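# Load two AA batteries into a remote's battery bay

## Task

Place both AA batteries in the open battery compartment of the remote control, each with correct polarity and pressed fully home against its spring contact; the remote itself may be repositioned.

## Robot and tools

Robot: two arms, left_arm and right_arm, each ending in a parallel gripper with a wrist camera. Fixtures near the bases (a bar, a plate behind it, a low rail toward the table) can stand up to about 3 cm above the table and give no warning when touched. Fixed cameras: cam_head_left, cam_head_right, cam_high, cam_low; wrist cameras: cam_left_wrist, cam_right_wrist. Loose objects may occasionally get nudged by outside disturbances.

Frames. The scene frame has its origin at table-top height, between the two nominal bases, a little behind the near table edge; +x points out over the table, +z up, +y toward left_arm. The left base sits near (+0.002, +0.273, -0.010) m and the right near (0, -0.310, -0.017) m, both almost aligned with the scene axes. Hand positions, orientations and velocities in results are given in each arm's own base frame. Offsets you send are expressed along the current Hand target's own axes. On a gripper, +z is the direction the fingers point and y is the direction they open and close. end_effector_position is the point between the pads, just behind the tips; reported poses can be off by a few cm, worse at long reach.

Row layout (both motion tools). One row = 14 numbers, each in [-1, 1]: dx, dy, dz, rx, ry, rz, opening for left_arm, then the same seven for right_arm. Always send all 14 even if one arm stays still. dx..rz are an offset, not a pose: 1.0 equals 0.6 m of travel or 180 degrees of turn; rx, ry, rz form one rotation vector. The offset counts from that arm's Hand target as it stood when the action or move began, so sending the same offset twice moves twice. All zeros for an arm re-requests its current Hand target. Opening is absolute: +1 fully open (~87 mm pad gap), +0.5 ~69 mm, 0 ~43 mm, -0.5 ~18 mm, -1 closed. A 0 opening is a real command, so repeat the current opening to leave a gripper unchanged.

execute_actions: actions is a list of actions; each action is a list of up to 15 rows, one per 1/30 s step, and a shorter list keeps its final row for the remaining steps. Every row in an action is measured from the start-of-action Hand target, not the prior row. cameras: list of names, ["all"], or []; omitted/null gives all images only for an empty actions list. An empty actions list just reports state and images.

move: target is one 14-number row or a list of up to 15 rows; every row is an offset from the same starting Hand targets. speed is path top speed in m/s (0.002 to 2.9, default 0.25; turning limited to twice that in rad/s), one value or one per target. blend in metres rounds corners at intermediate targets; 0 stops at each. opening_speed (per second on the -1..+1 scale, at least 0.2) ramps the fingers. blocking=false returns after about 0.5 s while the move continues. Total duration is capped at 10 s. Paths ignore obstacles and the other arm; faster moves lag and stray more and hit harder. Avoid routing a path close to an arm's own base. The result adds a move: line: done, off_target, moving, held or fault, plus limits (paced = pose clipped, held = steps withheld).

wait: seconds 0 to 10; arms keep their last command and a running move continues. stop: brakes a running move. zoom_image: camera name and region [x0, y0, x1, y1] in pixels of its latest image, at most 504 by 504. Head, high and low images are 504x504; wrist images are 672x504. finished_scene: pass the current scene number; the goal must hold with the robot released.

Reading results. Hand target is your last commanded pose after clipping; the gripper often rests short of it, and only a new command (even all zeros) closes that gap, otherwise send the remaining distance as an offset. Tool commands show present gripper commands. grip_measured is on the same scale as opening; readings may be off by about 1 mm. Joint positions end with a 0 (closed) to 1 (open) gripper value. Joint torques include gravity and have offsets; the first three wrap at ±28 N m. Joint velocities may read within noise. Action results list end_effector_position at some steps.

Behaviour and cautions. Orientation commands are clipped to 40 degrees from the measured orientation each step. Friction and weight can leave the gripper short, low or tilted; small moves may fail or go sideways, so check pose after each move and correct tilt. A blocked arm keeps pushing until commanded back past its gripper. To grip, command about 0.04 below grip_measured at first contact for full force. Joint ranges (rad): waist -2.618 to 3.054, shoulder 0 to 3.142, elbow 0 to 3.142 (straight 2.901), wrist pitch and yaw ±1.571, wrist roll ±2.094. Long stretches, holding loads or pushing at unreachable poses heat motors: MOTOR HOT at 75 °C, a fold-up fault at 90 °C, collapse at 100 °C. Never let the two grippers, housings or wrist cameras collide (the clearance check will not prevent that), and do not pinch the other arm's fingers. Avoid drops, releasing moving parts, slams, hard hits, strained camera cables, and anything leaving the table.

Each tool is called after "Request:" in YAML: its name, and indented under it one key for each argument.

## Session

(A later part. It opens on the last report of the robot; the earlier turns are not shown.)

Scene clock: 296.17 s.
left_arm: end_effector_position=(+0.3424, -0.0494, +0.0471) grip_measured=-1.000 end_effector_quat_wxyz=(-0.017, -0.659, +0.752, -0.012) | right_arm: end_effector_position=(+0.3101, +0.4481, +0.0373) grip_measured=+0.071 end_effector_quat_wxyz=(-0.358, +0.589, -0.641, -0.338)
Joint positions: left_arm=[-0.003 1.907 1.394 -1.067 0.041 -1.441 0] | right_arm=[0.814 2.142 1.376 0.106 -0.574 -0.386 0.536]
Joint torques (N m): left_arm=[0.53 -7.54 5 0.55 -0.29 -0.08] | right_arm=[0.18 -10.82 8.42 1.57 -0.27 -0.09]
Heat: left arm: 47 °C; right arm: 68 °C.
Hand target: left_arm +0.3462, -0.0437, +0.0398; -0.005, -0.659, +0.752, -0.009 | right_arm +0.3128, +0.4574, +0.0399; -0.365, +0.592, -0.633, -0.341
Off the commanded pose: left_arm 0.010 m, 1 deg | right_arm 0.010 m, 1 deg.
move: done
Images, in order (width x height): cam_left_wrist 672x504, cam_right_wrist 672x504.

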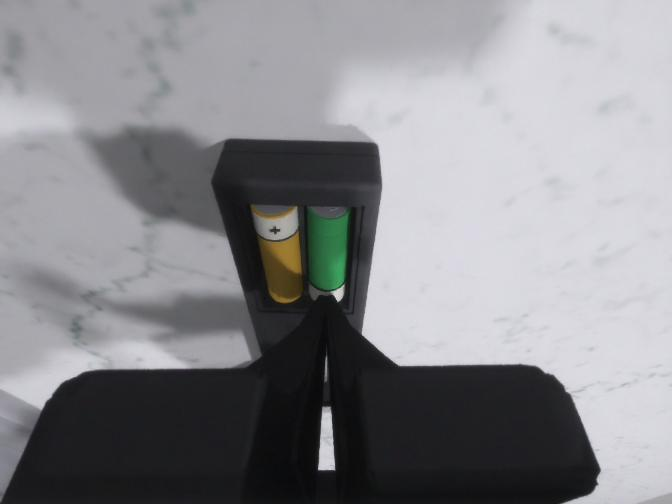

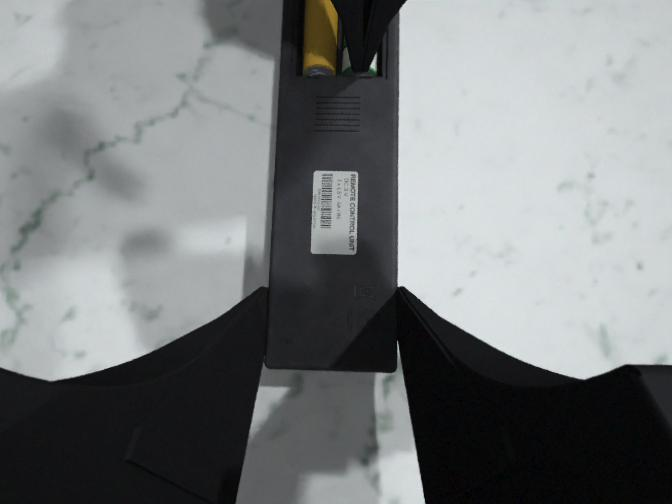

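Request:
move:
  target:
    - [0.0,0.0,0.002,0.0,-0.045,0,-1,0,0,0,0,0,0,0.0]
    - [-0.002,0.0,0.022,0.0,-0.045,0,-1,0,0,0,0,0,0,0.0]
    - [-0.02,0.0,0.027,0.0,-0.045,0,-1,0,0,0,0,0,0,0.0]
  speed: 0.05
  blend: [0.0,0,0]
  cameras: ["cam_left_wrist","cam_right_wrist"]

Request:
zoom_image:
  camera: "cam_left_wrist"
  region: [240, 130, 440, 330]

Request:
zoom_image:
  camera: "cam_right_wrist"
  region: [250, 0, 420, 120]

Scene clock: 300.73 s.
left_arm: end_effector_position=(+0.3421, -0.0493, +0.0458) grip_measured=-1.000 end_effector_quat_wxyz=(+0.024, -0.654, +0.756, +0.014) | right_arm: end_effector_position=(+0.3101, +0.4481, +0.0373) grip_measured=+0.071 end_effector_quat_wxyz=(-0.358, +0.589, -0.641, -0.338)
Joint positions: left_arm=[-0.05 1.885 1.374 -1.046 -0.053 -1.476 0] | right_arm=[0.814 2.142 1.376 0.106 -0.574 -0.386 0.536]
Joint torques (N m): left_arm=[1.36 -5.34 3.06 0.95 -0.88 -0.1] | right_arm=[0.18 -10.84 8.42 1.58 -0.27 -0.08]
Heat: left arm: 47 °C; right arm: 68 °C.
Hand target: left_arm +0.3477, -0.0321, +0.0233; +0.048, -0.658, +0.751, +0.037 | right_arm +0.3128, +0.4574, +0.0399; -0.365, +0.592, -0.633, -0.341
Off the commanded pose: left_arm 0.029 m, 4 deg | right_arm 0.010 m, 1 deg.
move: off_target (left_arm)
Images, in order (width x height): cam_left_wrist 672x504, cam_right_wrist 672x504.

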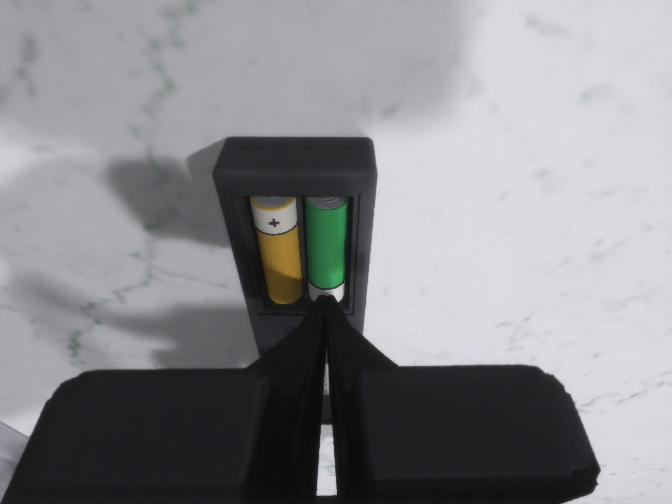

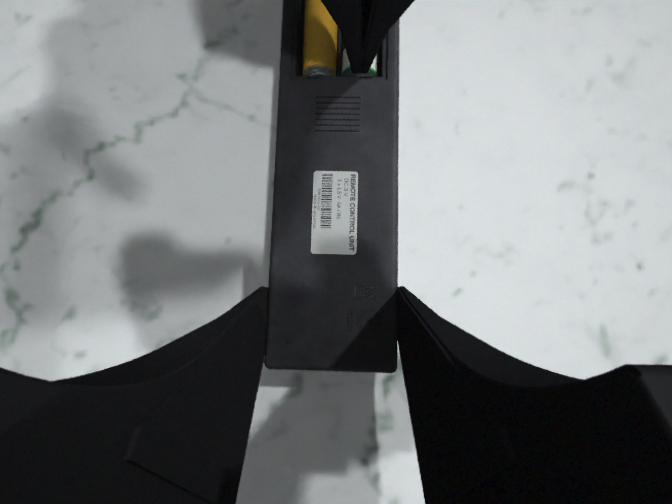

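Scaled by 2.520.

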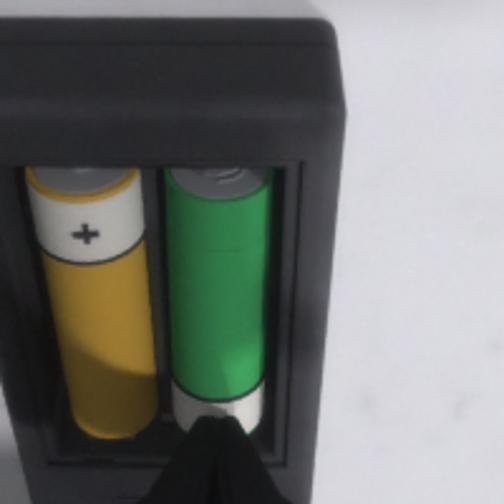

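Scaled by 2.965.

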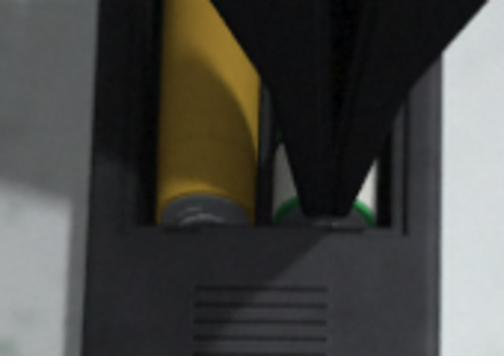

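Request:
move:
  target:
    - [0.0093,-0.0017,-0.088,0.0,0.02,0,-1,0,0,0,0,0,0,0.0]
    - [-0.0493,0.0263,-0.065,0.0,0.045,0,-1,0,0,0,0,0,0,0.0]
  speed: 0.1
  blend: [0.01,0]
  cameras: ["cam_left_wrist","cam_right_wrist"]

Request:
zoom_image:
  camera: "cam_left_wrist"
  region: [240, 170, 440, 370]

Request:
zoom_image:
  camera: "cam_right_wrist"
  region: [250, 0, 420, 120]

Scene clock: 305.67 s.
left_arm: end_effector_position=(+0.3346, -0.0064, +0.0591) grip_measured=-1.000 end_effector_quat_wxyz=(-0.013, -0.662, +0.749, +0.000) | right_arm: end_effector_position=(+0.3101, +0.4481, +0.0373) grip_measured=+0.071 end_effector_quat_wxyz=(-0.358, +0.589, -0.641, -0.338)
Joint positions: left_arm=[0.11 1.884 1.416 -1.125 0.015 -1.337 0] | right_arm=[0.814 2.142 1.376 0.106 -0.574 -0.386 0.536]
Joint torques (N m): left_arm=[0.39 -10.15 5.94 0.25 -0.04 -0.01] | right_arm=[0.16 -10.82 8.42 1.58 -0.27 -0.09]
Heat: left arm: 47 °C; right arm: 68 °C.
Hand target: left_arm +0.3351, -0.0055, +0.0656; -0.005, -0.659, +0.752, -0.009 | right_arm +0.3129, +0.4573, +0.0399; -0.365, +0.592, -0.633, -0.341
Off the commanded pose: left_arm 0.006 m, 1 deg | right_arm 0.010 m, 1 deg.
move: done
Images, in order (width x height): cam_left_wrist 672x504, cam_right_wrist 672x504.

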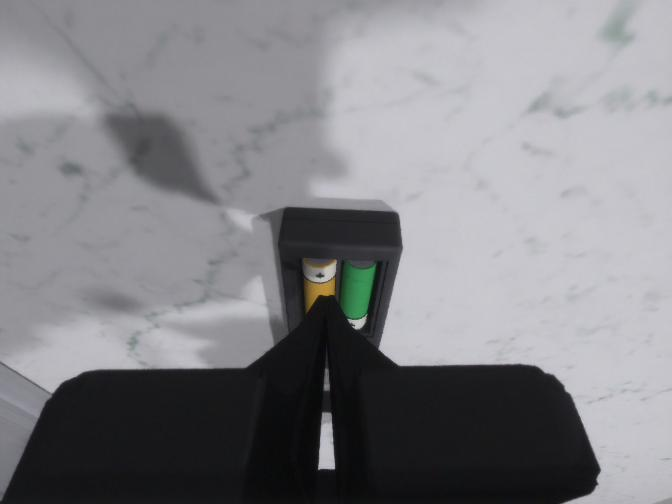

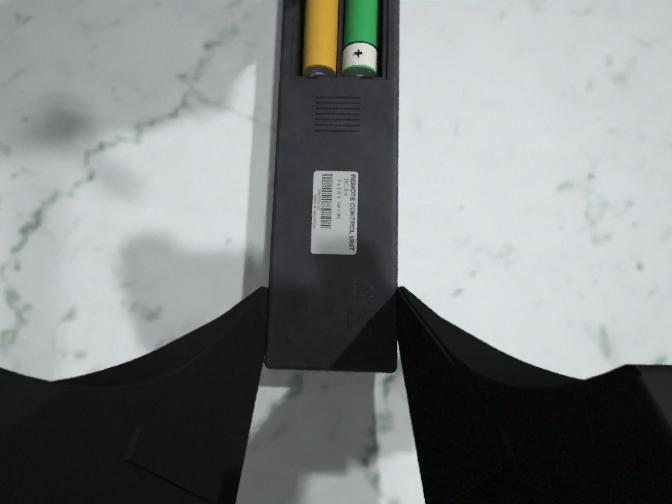

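Scaled by 2.520.

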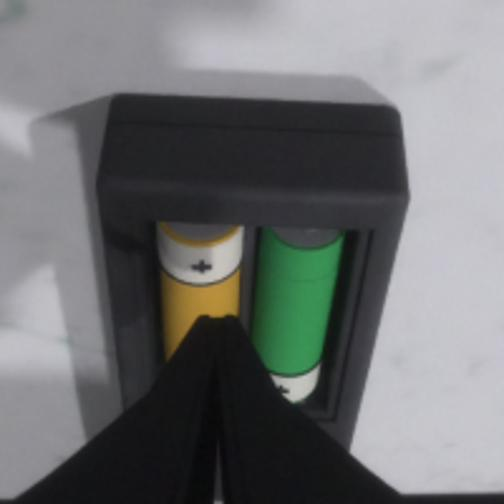

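Scaled by 2.965.

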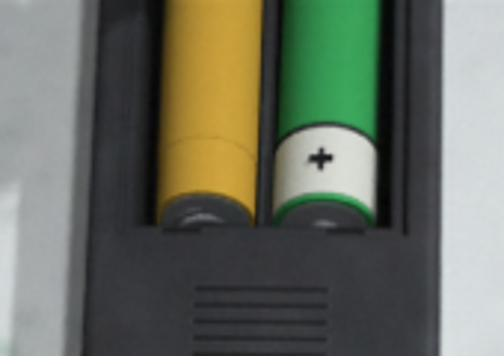

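Request:
move:
  target:
    - [0.0088,-0.0017,0.0428,0.0,0.015,0,-1,0,0,0,0,0,0,0.0]
  speed: 0.06
  cameras: ["cam_left_wrist"]

Request:
zoom_image:
  camera: "cam_left_wrist"
  region: [240, 170, 440, 370]

Scene clock: 307.53 s.
left_arm: end_effector_position=(+0.3326, -0.0125, +0.0454) grip_measured=-1.000 end_effector_quat_wxyz=(-0.024, -0.660, +0.751, -0.018) | right_arm: end_effector_position=(+0.3102, +0.4481, +0.0373) grip_measured=+0.071 end_effector_quat_wxyz=(-0.358, +0.589, -0.641, -0.338)
Joint positions: left_arm=[0.115 1.888 1.357 -1.059 0.057 -1.326 0] | right_arm=[0.814 2.142 1.376 0.106 -0.573 -0.386 0.536]
Joint torques (N m): left_arm=[0.47 -7.31 5.35 0.51 0.08 -0.02] | right_arm=[0.17 -10.82 8.42 1.58 -0.27 -0.08]
Heat: left arm: 47 °C; right arm: 67 °C.
Hand target: left_arm +0.3355, -0.0114, +0.0400; -0.023, -0.659, +0.752, -0.025 | right_arm +0.3129, +0.4573, +0.0399; -0.365, +0.592, -0.633, -0.341
Off the commanded pose: left_arm 0.006 m, 1 deg | right_arm 0.010 m, 1 deg.
move: done
Images, in order (width x height): cam_left_wrist 672x504.

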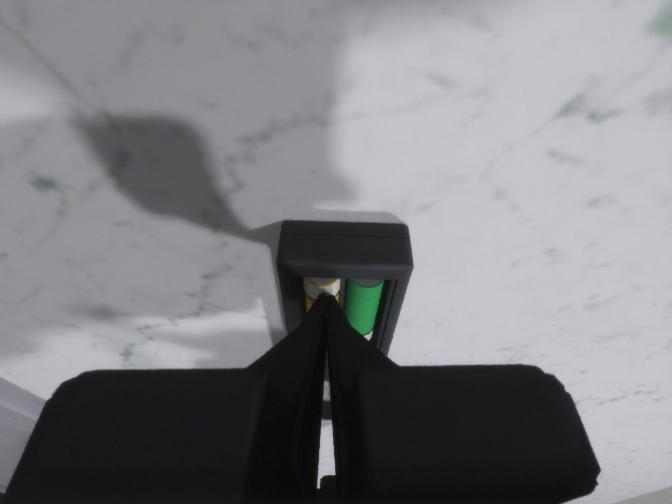

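Scaled by 2.520.

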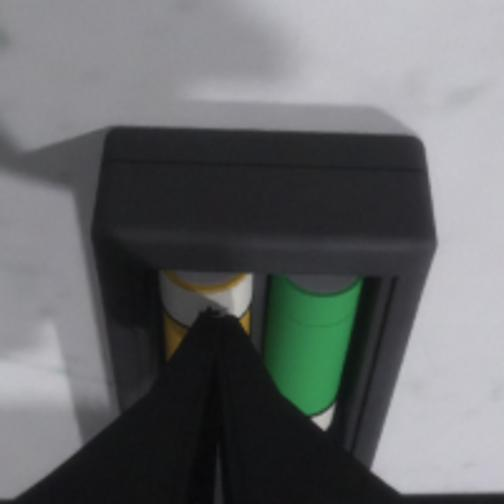

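Request:
move:
  target:
    - [0.001,0.0,0.027,0.0,0.0,0,-1,0,0,0,0,0,0,0.0]
    - [0.015,0.0,0.032,0.0,0.0,0,-1,0,0,0,0,0,0,0.0]
  speed: 0.05
  cameras: ["cam_left_wrist"]

Request:
zoom_image:
  camera: "cam_left_wrist"
  region: [240, 170, 440, 370]

Scene clock: 309.30 s.
left_arm: end_effector_position=(+0.3330, -0.0154, +0.0439) grip_measured=-1.000 end_effector_quat_wxyz=(-0.021, -0.658, +0.752, -0.030) | right_arm: end_effector_position=(+0.3102, +0.4480, +0.0372) grip_measured=+0.071 end_effector_quat_wxyz=(-0.358, +0.589, -0.641, -0.338)
Joint positions: left_arm=[0.114 1.873 1.328 -1.026 0.074 -1.324 0] | right_arm=[0.814 2.142 1.376 0.106 -0.573 -0.386 0.536]
Joint torques (N m): left_arm=[-1.69 -4.85 2.28 0.91 -0.13 -0.34] | right_arm=[0.16 -10.82 8.42 1.58 -0.28 -0.09]
Heat: left arm: 46 °C; right arm: 67 °C.
Hand target: left_arm +0.3343, -0.0217, +0.0215; -0.023, -0.659, +0.752, -0.025 | right_arm +0.3129, +0.4573, +0.0399; -0.365, +0.592, -0.633, -0.341
Off the commanded pose: left_arm 0.023 m, 1 deg | right_arm 0.010 m, 1 deg.
move: off_target (left_arm)
Images, in order (width x height): cam_left_wrist 672x504.

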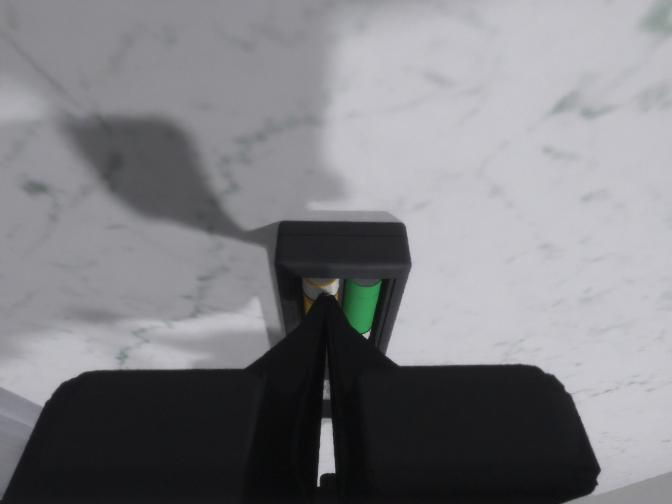

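Scaled by 2.520.

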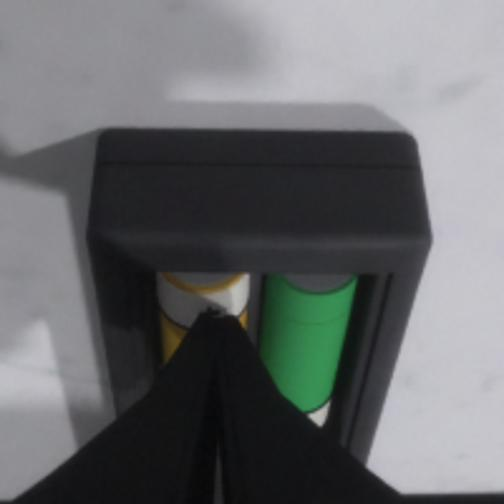

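Request:
move:
  target:
    - [-0.008,0.0,-0.03,0.0,0.0,0,-1,0,0,0,0,0,0,0.0]
    - [0.06,0.0,-0.10,0.0,-0.015,0,-1,0,0,0,0,0,0,0.0]
  speed: 0.12
  blend: [0.005,0]
  cameras: ["cam_left_wrist","cam_right_wrist"]

Request:
zoom_image:
  camera: "cam_left_wrist"
  region: [260, 60, 460, 260]

Request:
zoom_image:
  camera: "cam_right_wrist"
  region: [250, 0, 420, 120]

Scene clock: 311.67 s.
left_arm: end_effector_position=(+0.3223, -0.0573, +0.0687) grip_measured=-1.000 end_effector_quat_wxyz=(-0.029, -0.653, +0.757, -0.002) | right_arm: end_effector_position=(+0.3102, +0.4480, +0.0372) grip_measured=+0.071 end_effector_quat_wxyz=(-0.358, +0.589, -0.641, -0.338)
Joint positions: left_arm=[-0.027 1.846 1.399 -1.164 0.042 -1.45 0] | right_arm=[0.814 2.142 1.376 0.106 -0.573 -0.386 0.536]
Joint torques (N m): left_arm=[0.12 -10.28 9.29 0.09 -0.31 -0.24] | right_arm=[0.17 -10.84 8.43 1.58 -0.28 -0.09]
Heat: left arm: 46 °C; right arm: 67 °C.
Hand target: left_arm +0.3296, -0.0532, +0.0836; -0.005, -0.659, +0.752, -0.009 | right_arm +0.3129, +0.4573, +0.0399; -0.365, +0.592, -0.633, -0.341
Off the commanded pose: left_arm 0.017 m, 3 deg | right_arm 0.010 m, 1 deg.
move: off_target (left_arm)
Images, in order (width x height): cam_left_wrist 672x504, cam_right_wrist 672x504.

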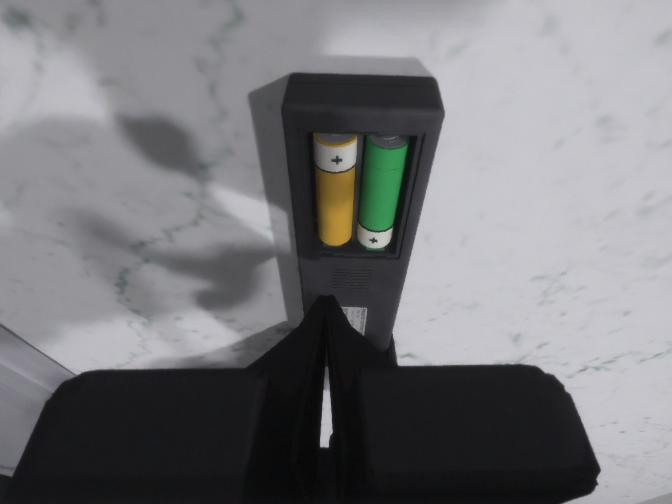

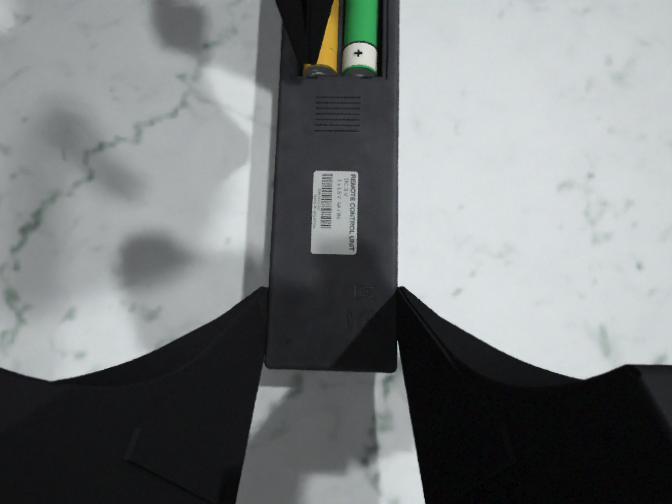

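Scaled by 2.520.

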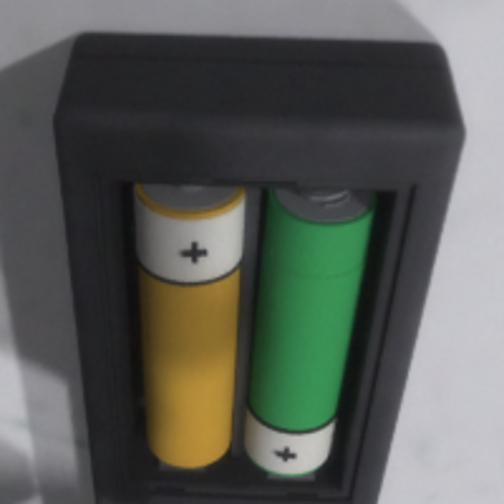

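Scaled by 2.965.

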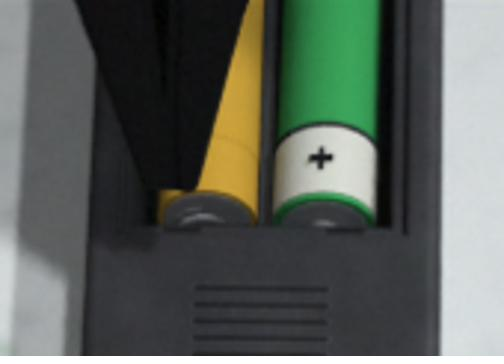

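Request:
move:
  target:
    - [-0.05,0.0,-0.05,0,0,0,-1,0.0088,0.0025,-0.0085,0,0,0,0.0]
    - [-0.05,0.0,-0.05,0,0,0,-1,0.0088,0.0025,-0.0085,0,0,0,0.4]
  speed: 0.1
  opening_speed: 0.5
  cameras: ["cam_left_wrist","cam_right_wrist"]

Request:
zoom_image:
  camera: "cam_left_wrist"
  region: [240, 100, 440, 300]

Scene clock: 316.23 s.
left_arm: end_effector_position=(+0.3285, -0.0287, +0.0998) grip_measured=-1.000 end_effector_quat_wxyz=(-0.027, -0.661, +0.750, -0.004) | right_arm: end_effector_position=(+0.3103, +0.4481, +0.0372) grip_measured=+0.400 end_effector_quat_wxyz=(-0.358, +0.589, -0.641, -0.338)
Joint positions: left_arm=[0.058 1.846 1.524 -1.286 0.039 -1.387 0] | right_arm=[0.814 2.142 1.376 0.106 -0.573 -0.386 0.7]
Joint torques (N m): left_arm=[0.49 -9.68 9.57 0.11 -0.27 0] | right_arm=[-0.4 -12.36 5.7 1.72 -0.34 -0.15]
Heat: left arm: 47 °C; right arm: 68 °C.
Hand target: left_arm +0.3335, -0.0228, +0.1131; -0.005, -0.659, +0.752, -0.009 | right_arm +0.3109, +0.4504, +0.0379; -0.365, +0.592, -0.633, -0.341
Off the commanded pose: left_arm 0.015 m, 3 deg | right_arm 0.003 m, 1 deg.
move: off_target (left_arm)
Images, in order (width x height): cam_left_wrist 672x504, cam_right_wrist 672x504.

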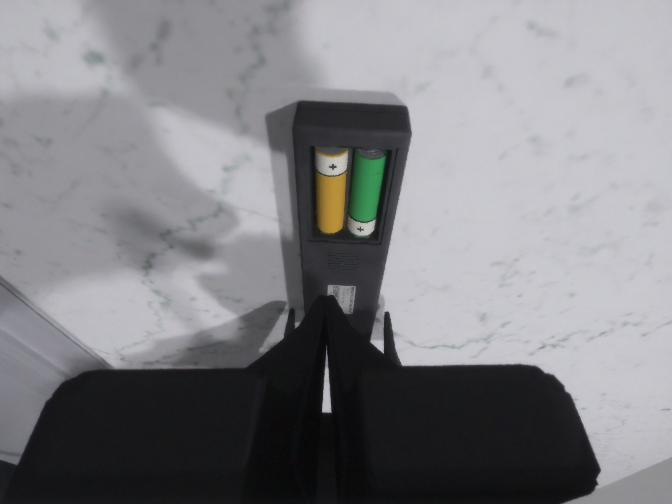

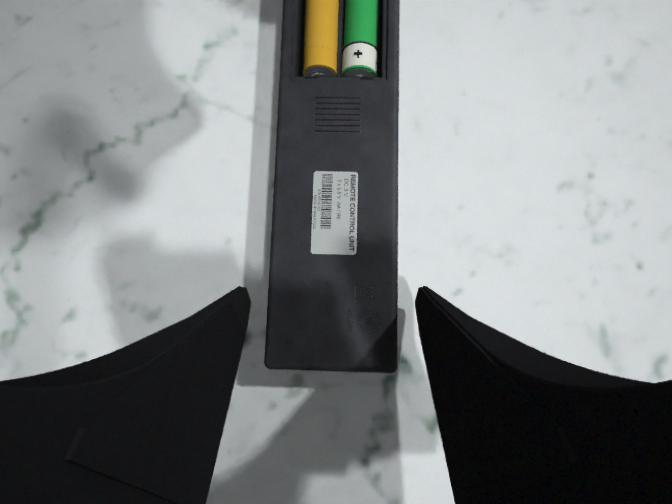

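Scaled by 2.520.

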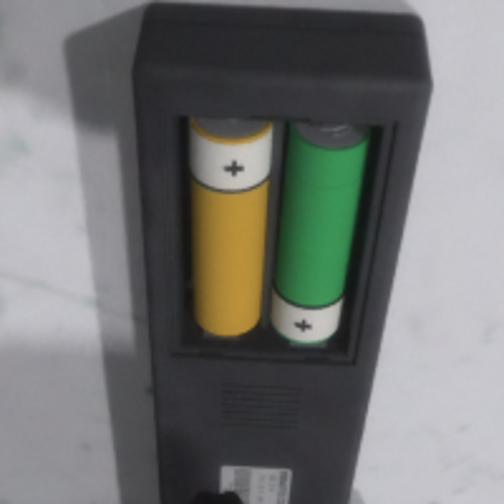

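Request:
move:
  target:
    - [-0.05,0.0,-0.02,0,0,0,-1,0.0,0.0,-0.17,0,0,0,0.4]
  speed: 0.12
  cameras: ["cam_left_wrist","cam_right_wrist","cam_low"]

Request:
zoom_image:
  camera: "cam_left_wrist"
  region: [240, 150, 440, 350]

Request:
zoom_image:
  camera: "cam_right_wrist"
  region: [236, 0, 436, 200]

Scene clock: 321.87 s.
left_arm: end_effector_position=(+0.3330, +0.0004, +0.1184) grip_measured=-1.000 end_effector_quat_wxyz=(-0.018, -0.661, +0.750, -0.012) | right_arm: end_effector_position=(+0.3114, +0.3635, +0.0807) grip_measured=+0.400 end_effector_quat_wxyz=(+0.362, -0.586, +0.645, +0.333)
Joint positions: left_arm=[0.143 1.85 1.605 -1.342 0.039 -1.301 0] | right_arm=[0.665 1.873 1.184 -0.034 -0.674 -0.497 0.7]
Joint torques (N m): left_arm=[0.64 -7.72 9.74 0.16 -0.26 0.02] | right_arm=[-0.42 -13.11 5 1.35 -0.55 -0.2]
Heat: left arm: 48 °C; right arm: 68 °C.
Hand target: left_arm +0.3374, +0.0072, +0.1245; -0.005, -0.659, +0.752, -0.009 | right_arm +0.3049, +0.3623, +0.0890; +0.365, -0.592, +0.633, +0.341
Off the commanded pose: left_arm 0.010 m, 1 deg | right_arm 0.011 m, 2 deg.
move: off_target (right_arm)
Images, in order (width x height): cam_low 504x504, cam_left_wrist 672x504, cam_right_wrist 672x504.

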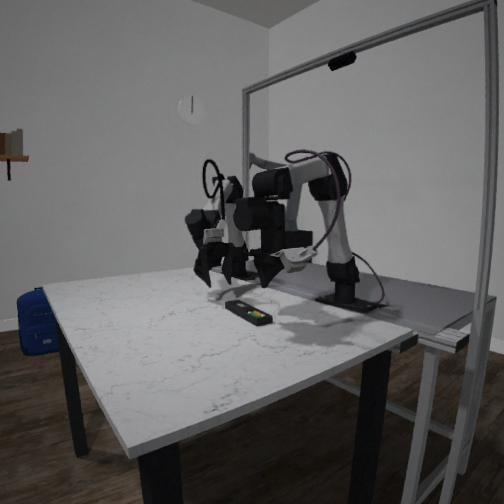

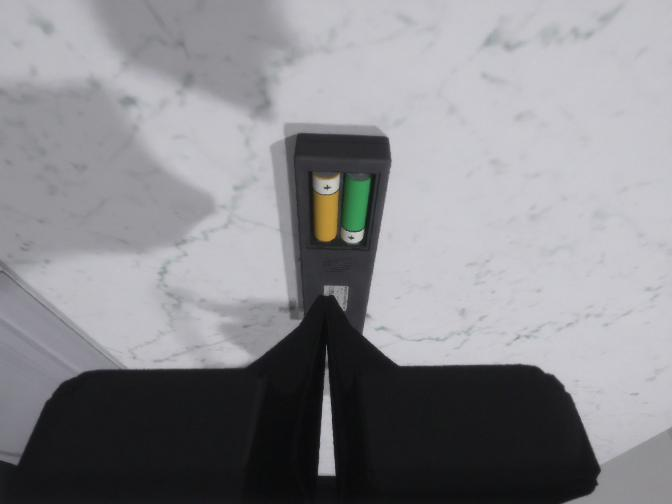

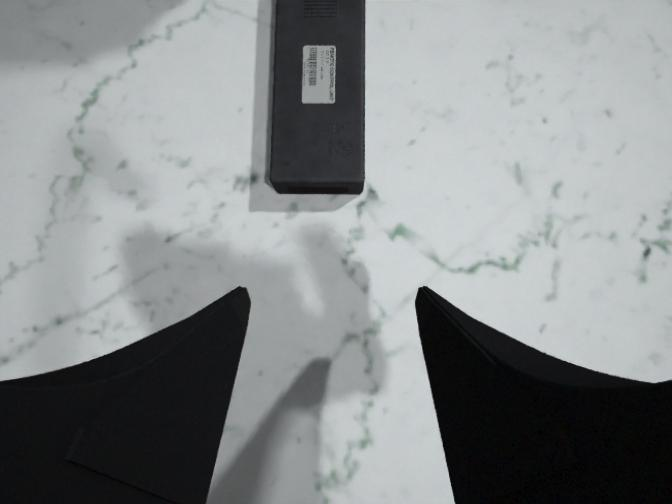

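Scaled by 2.520.

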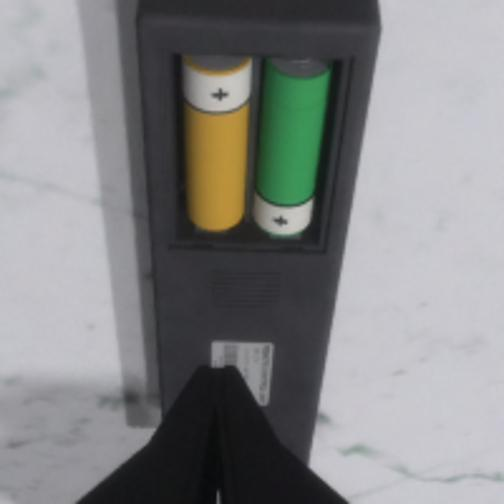

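Scaled by 2.520.

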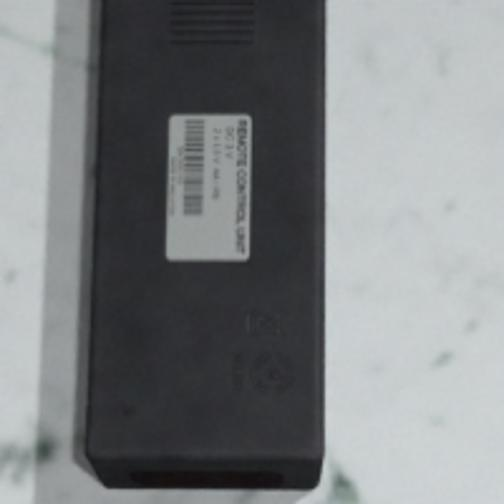

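Request:
finished_scene:
  scene: 2

The scene is finished: the task was done.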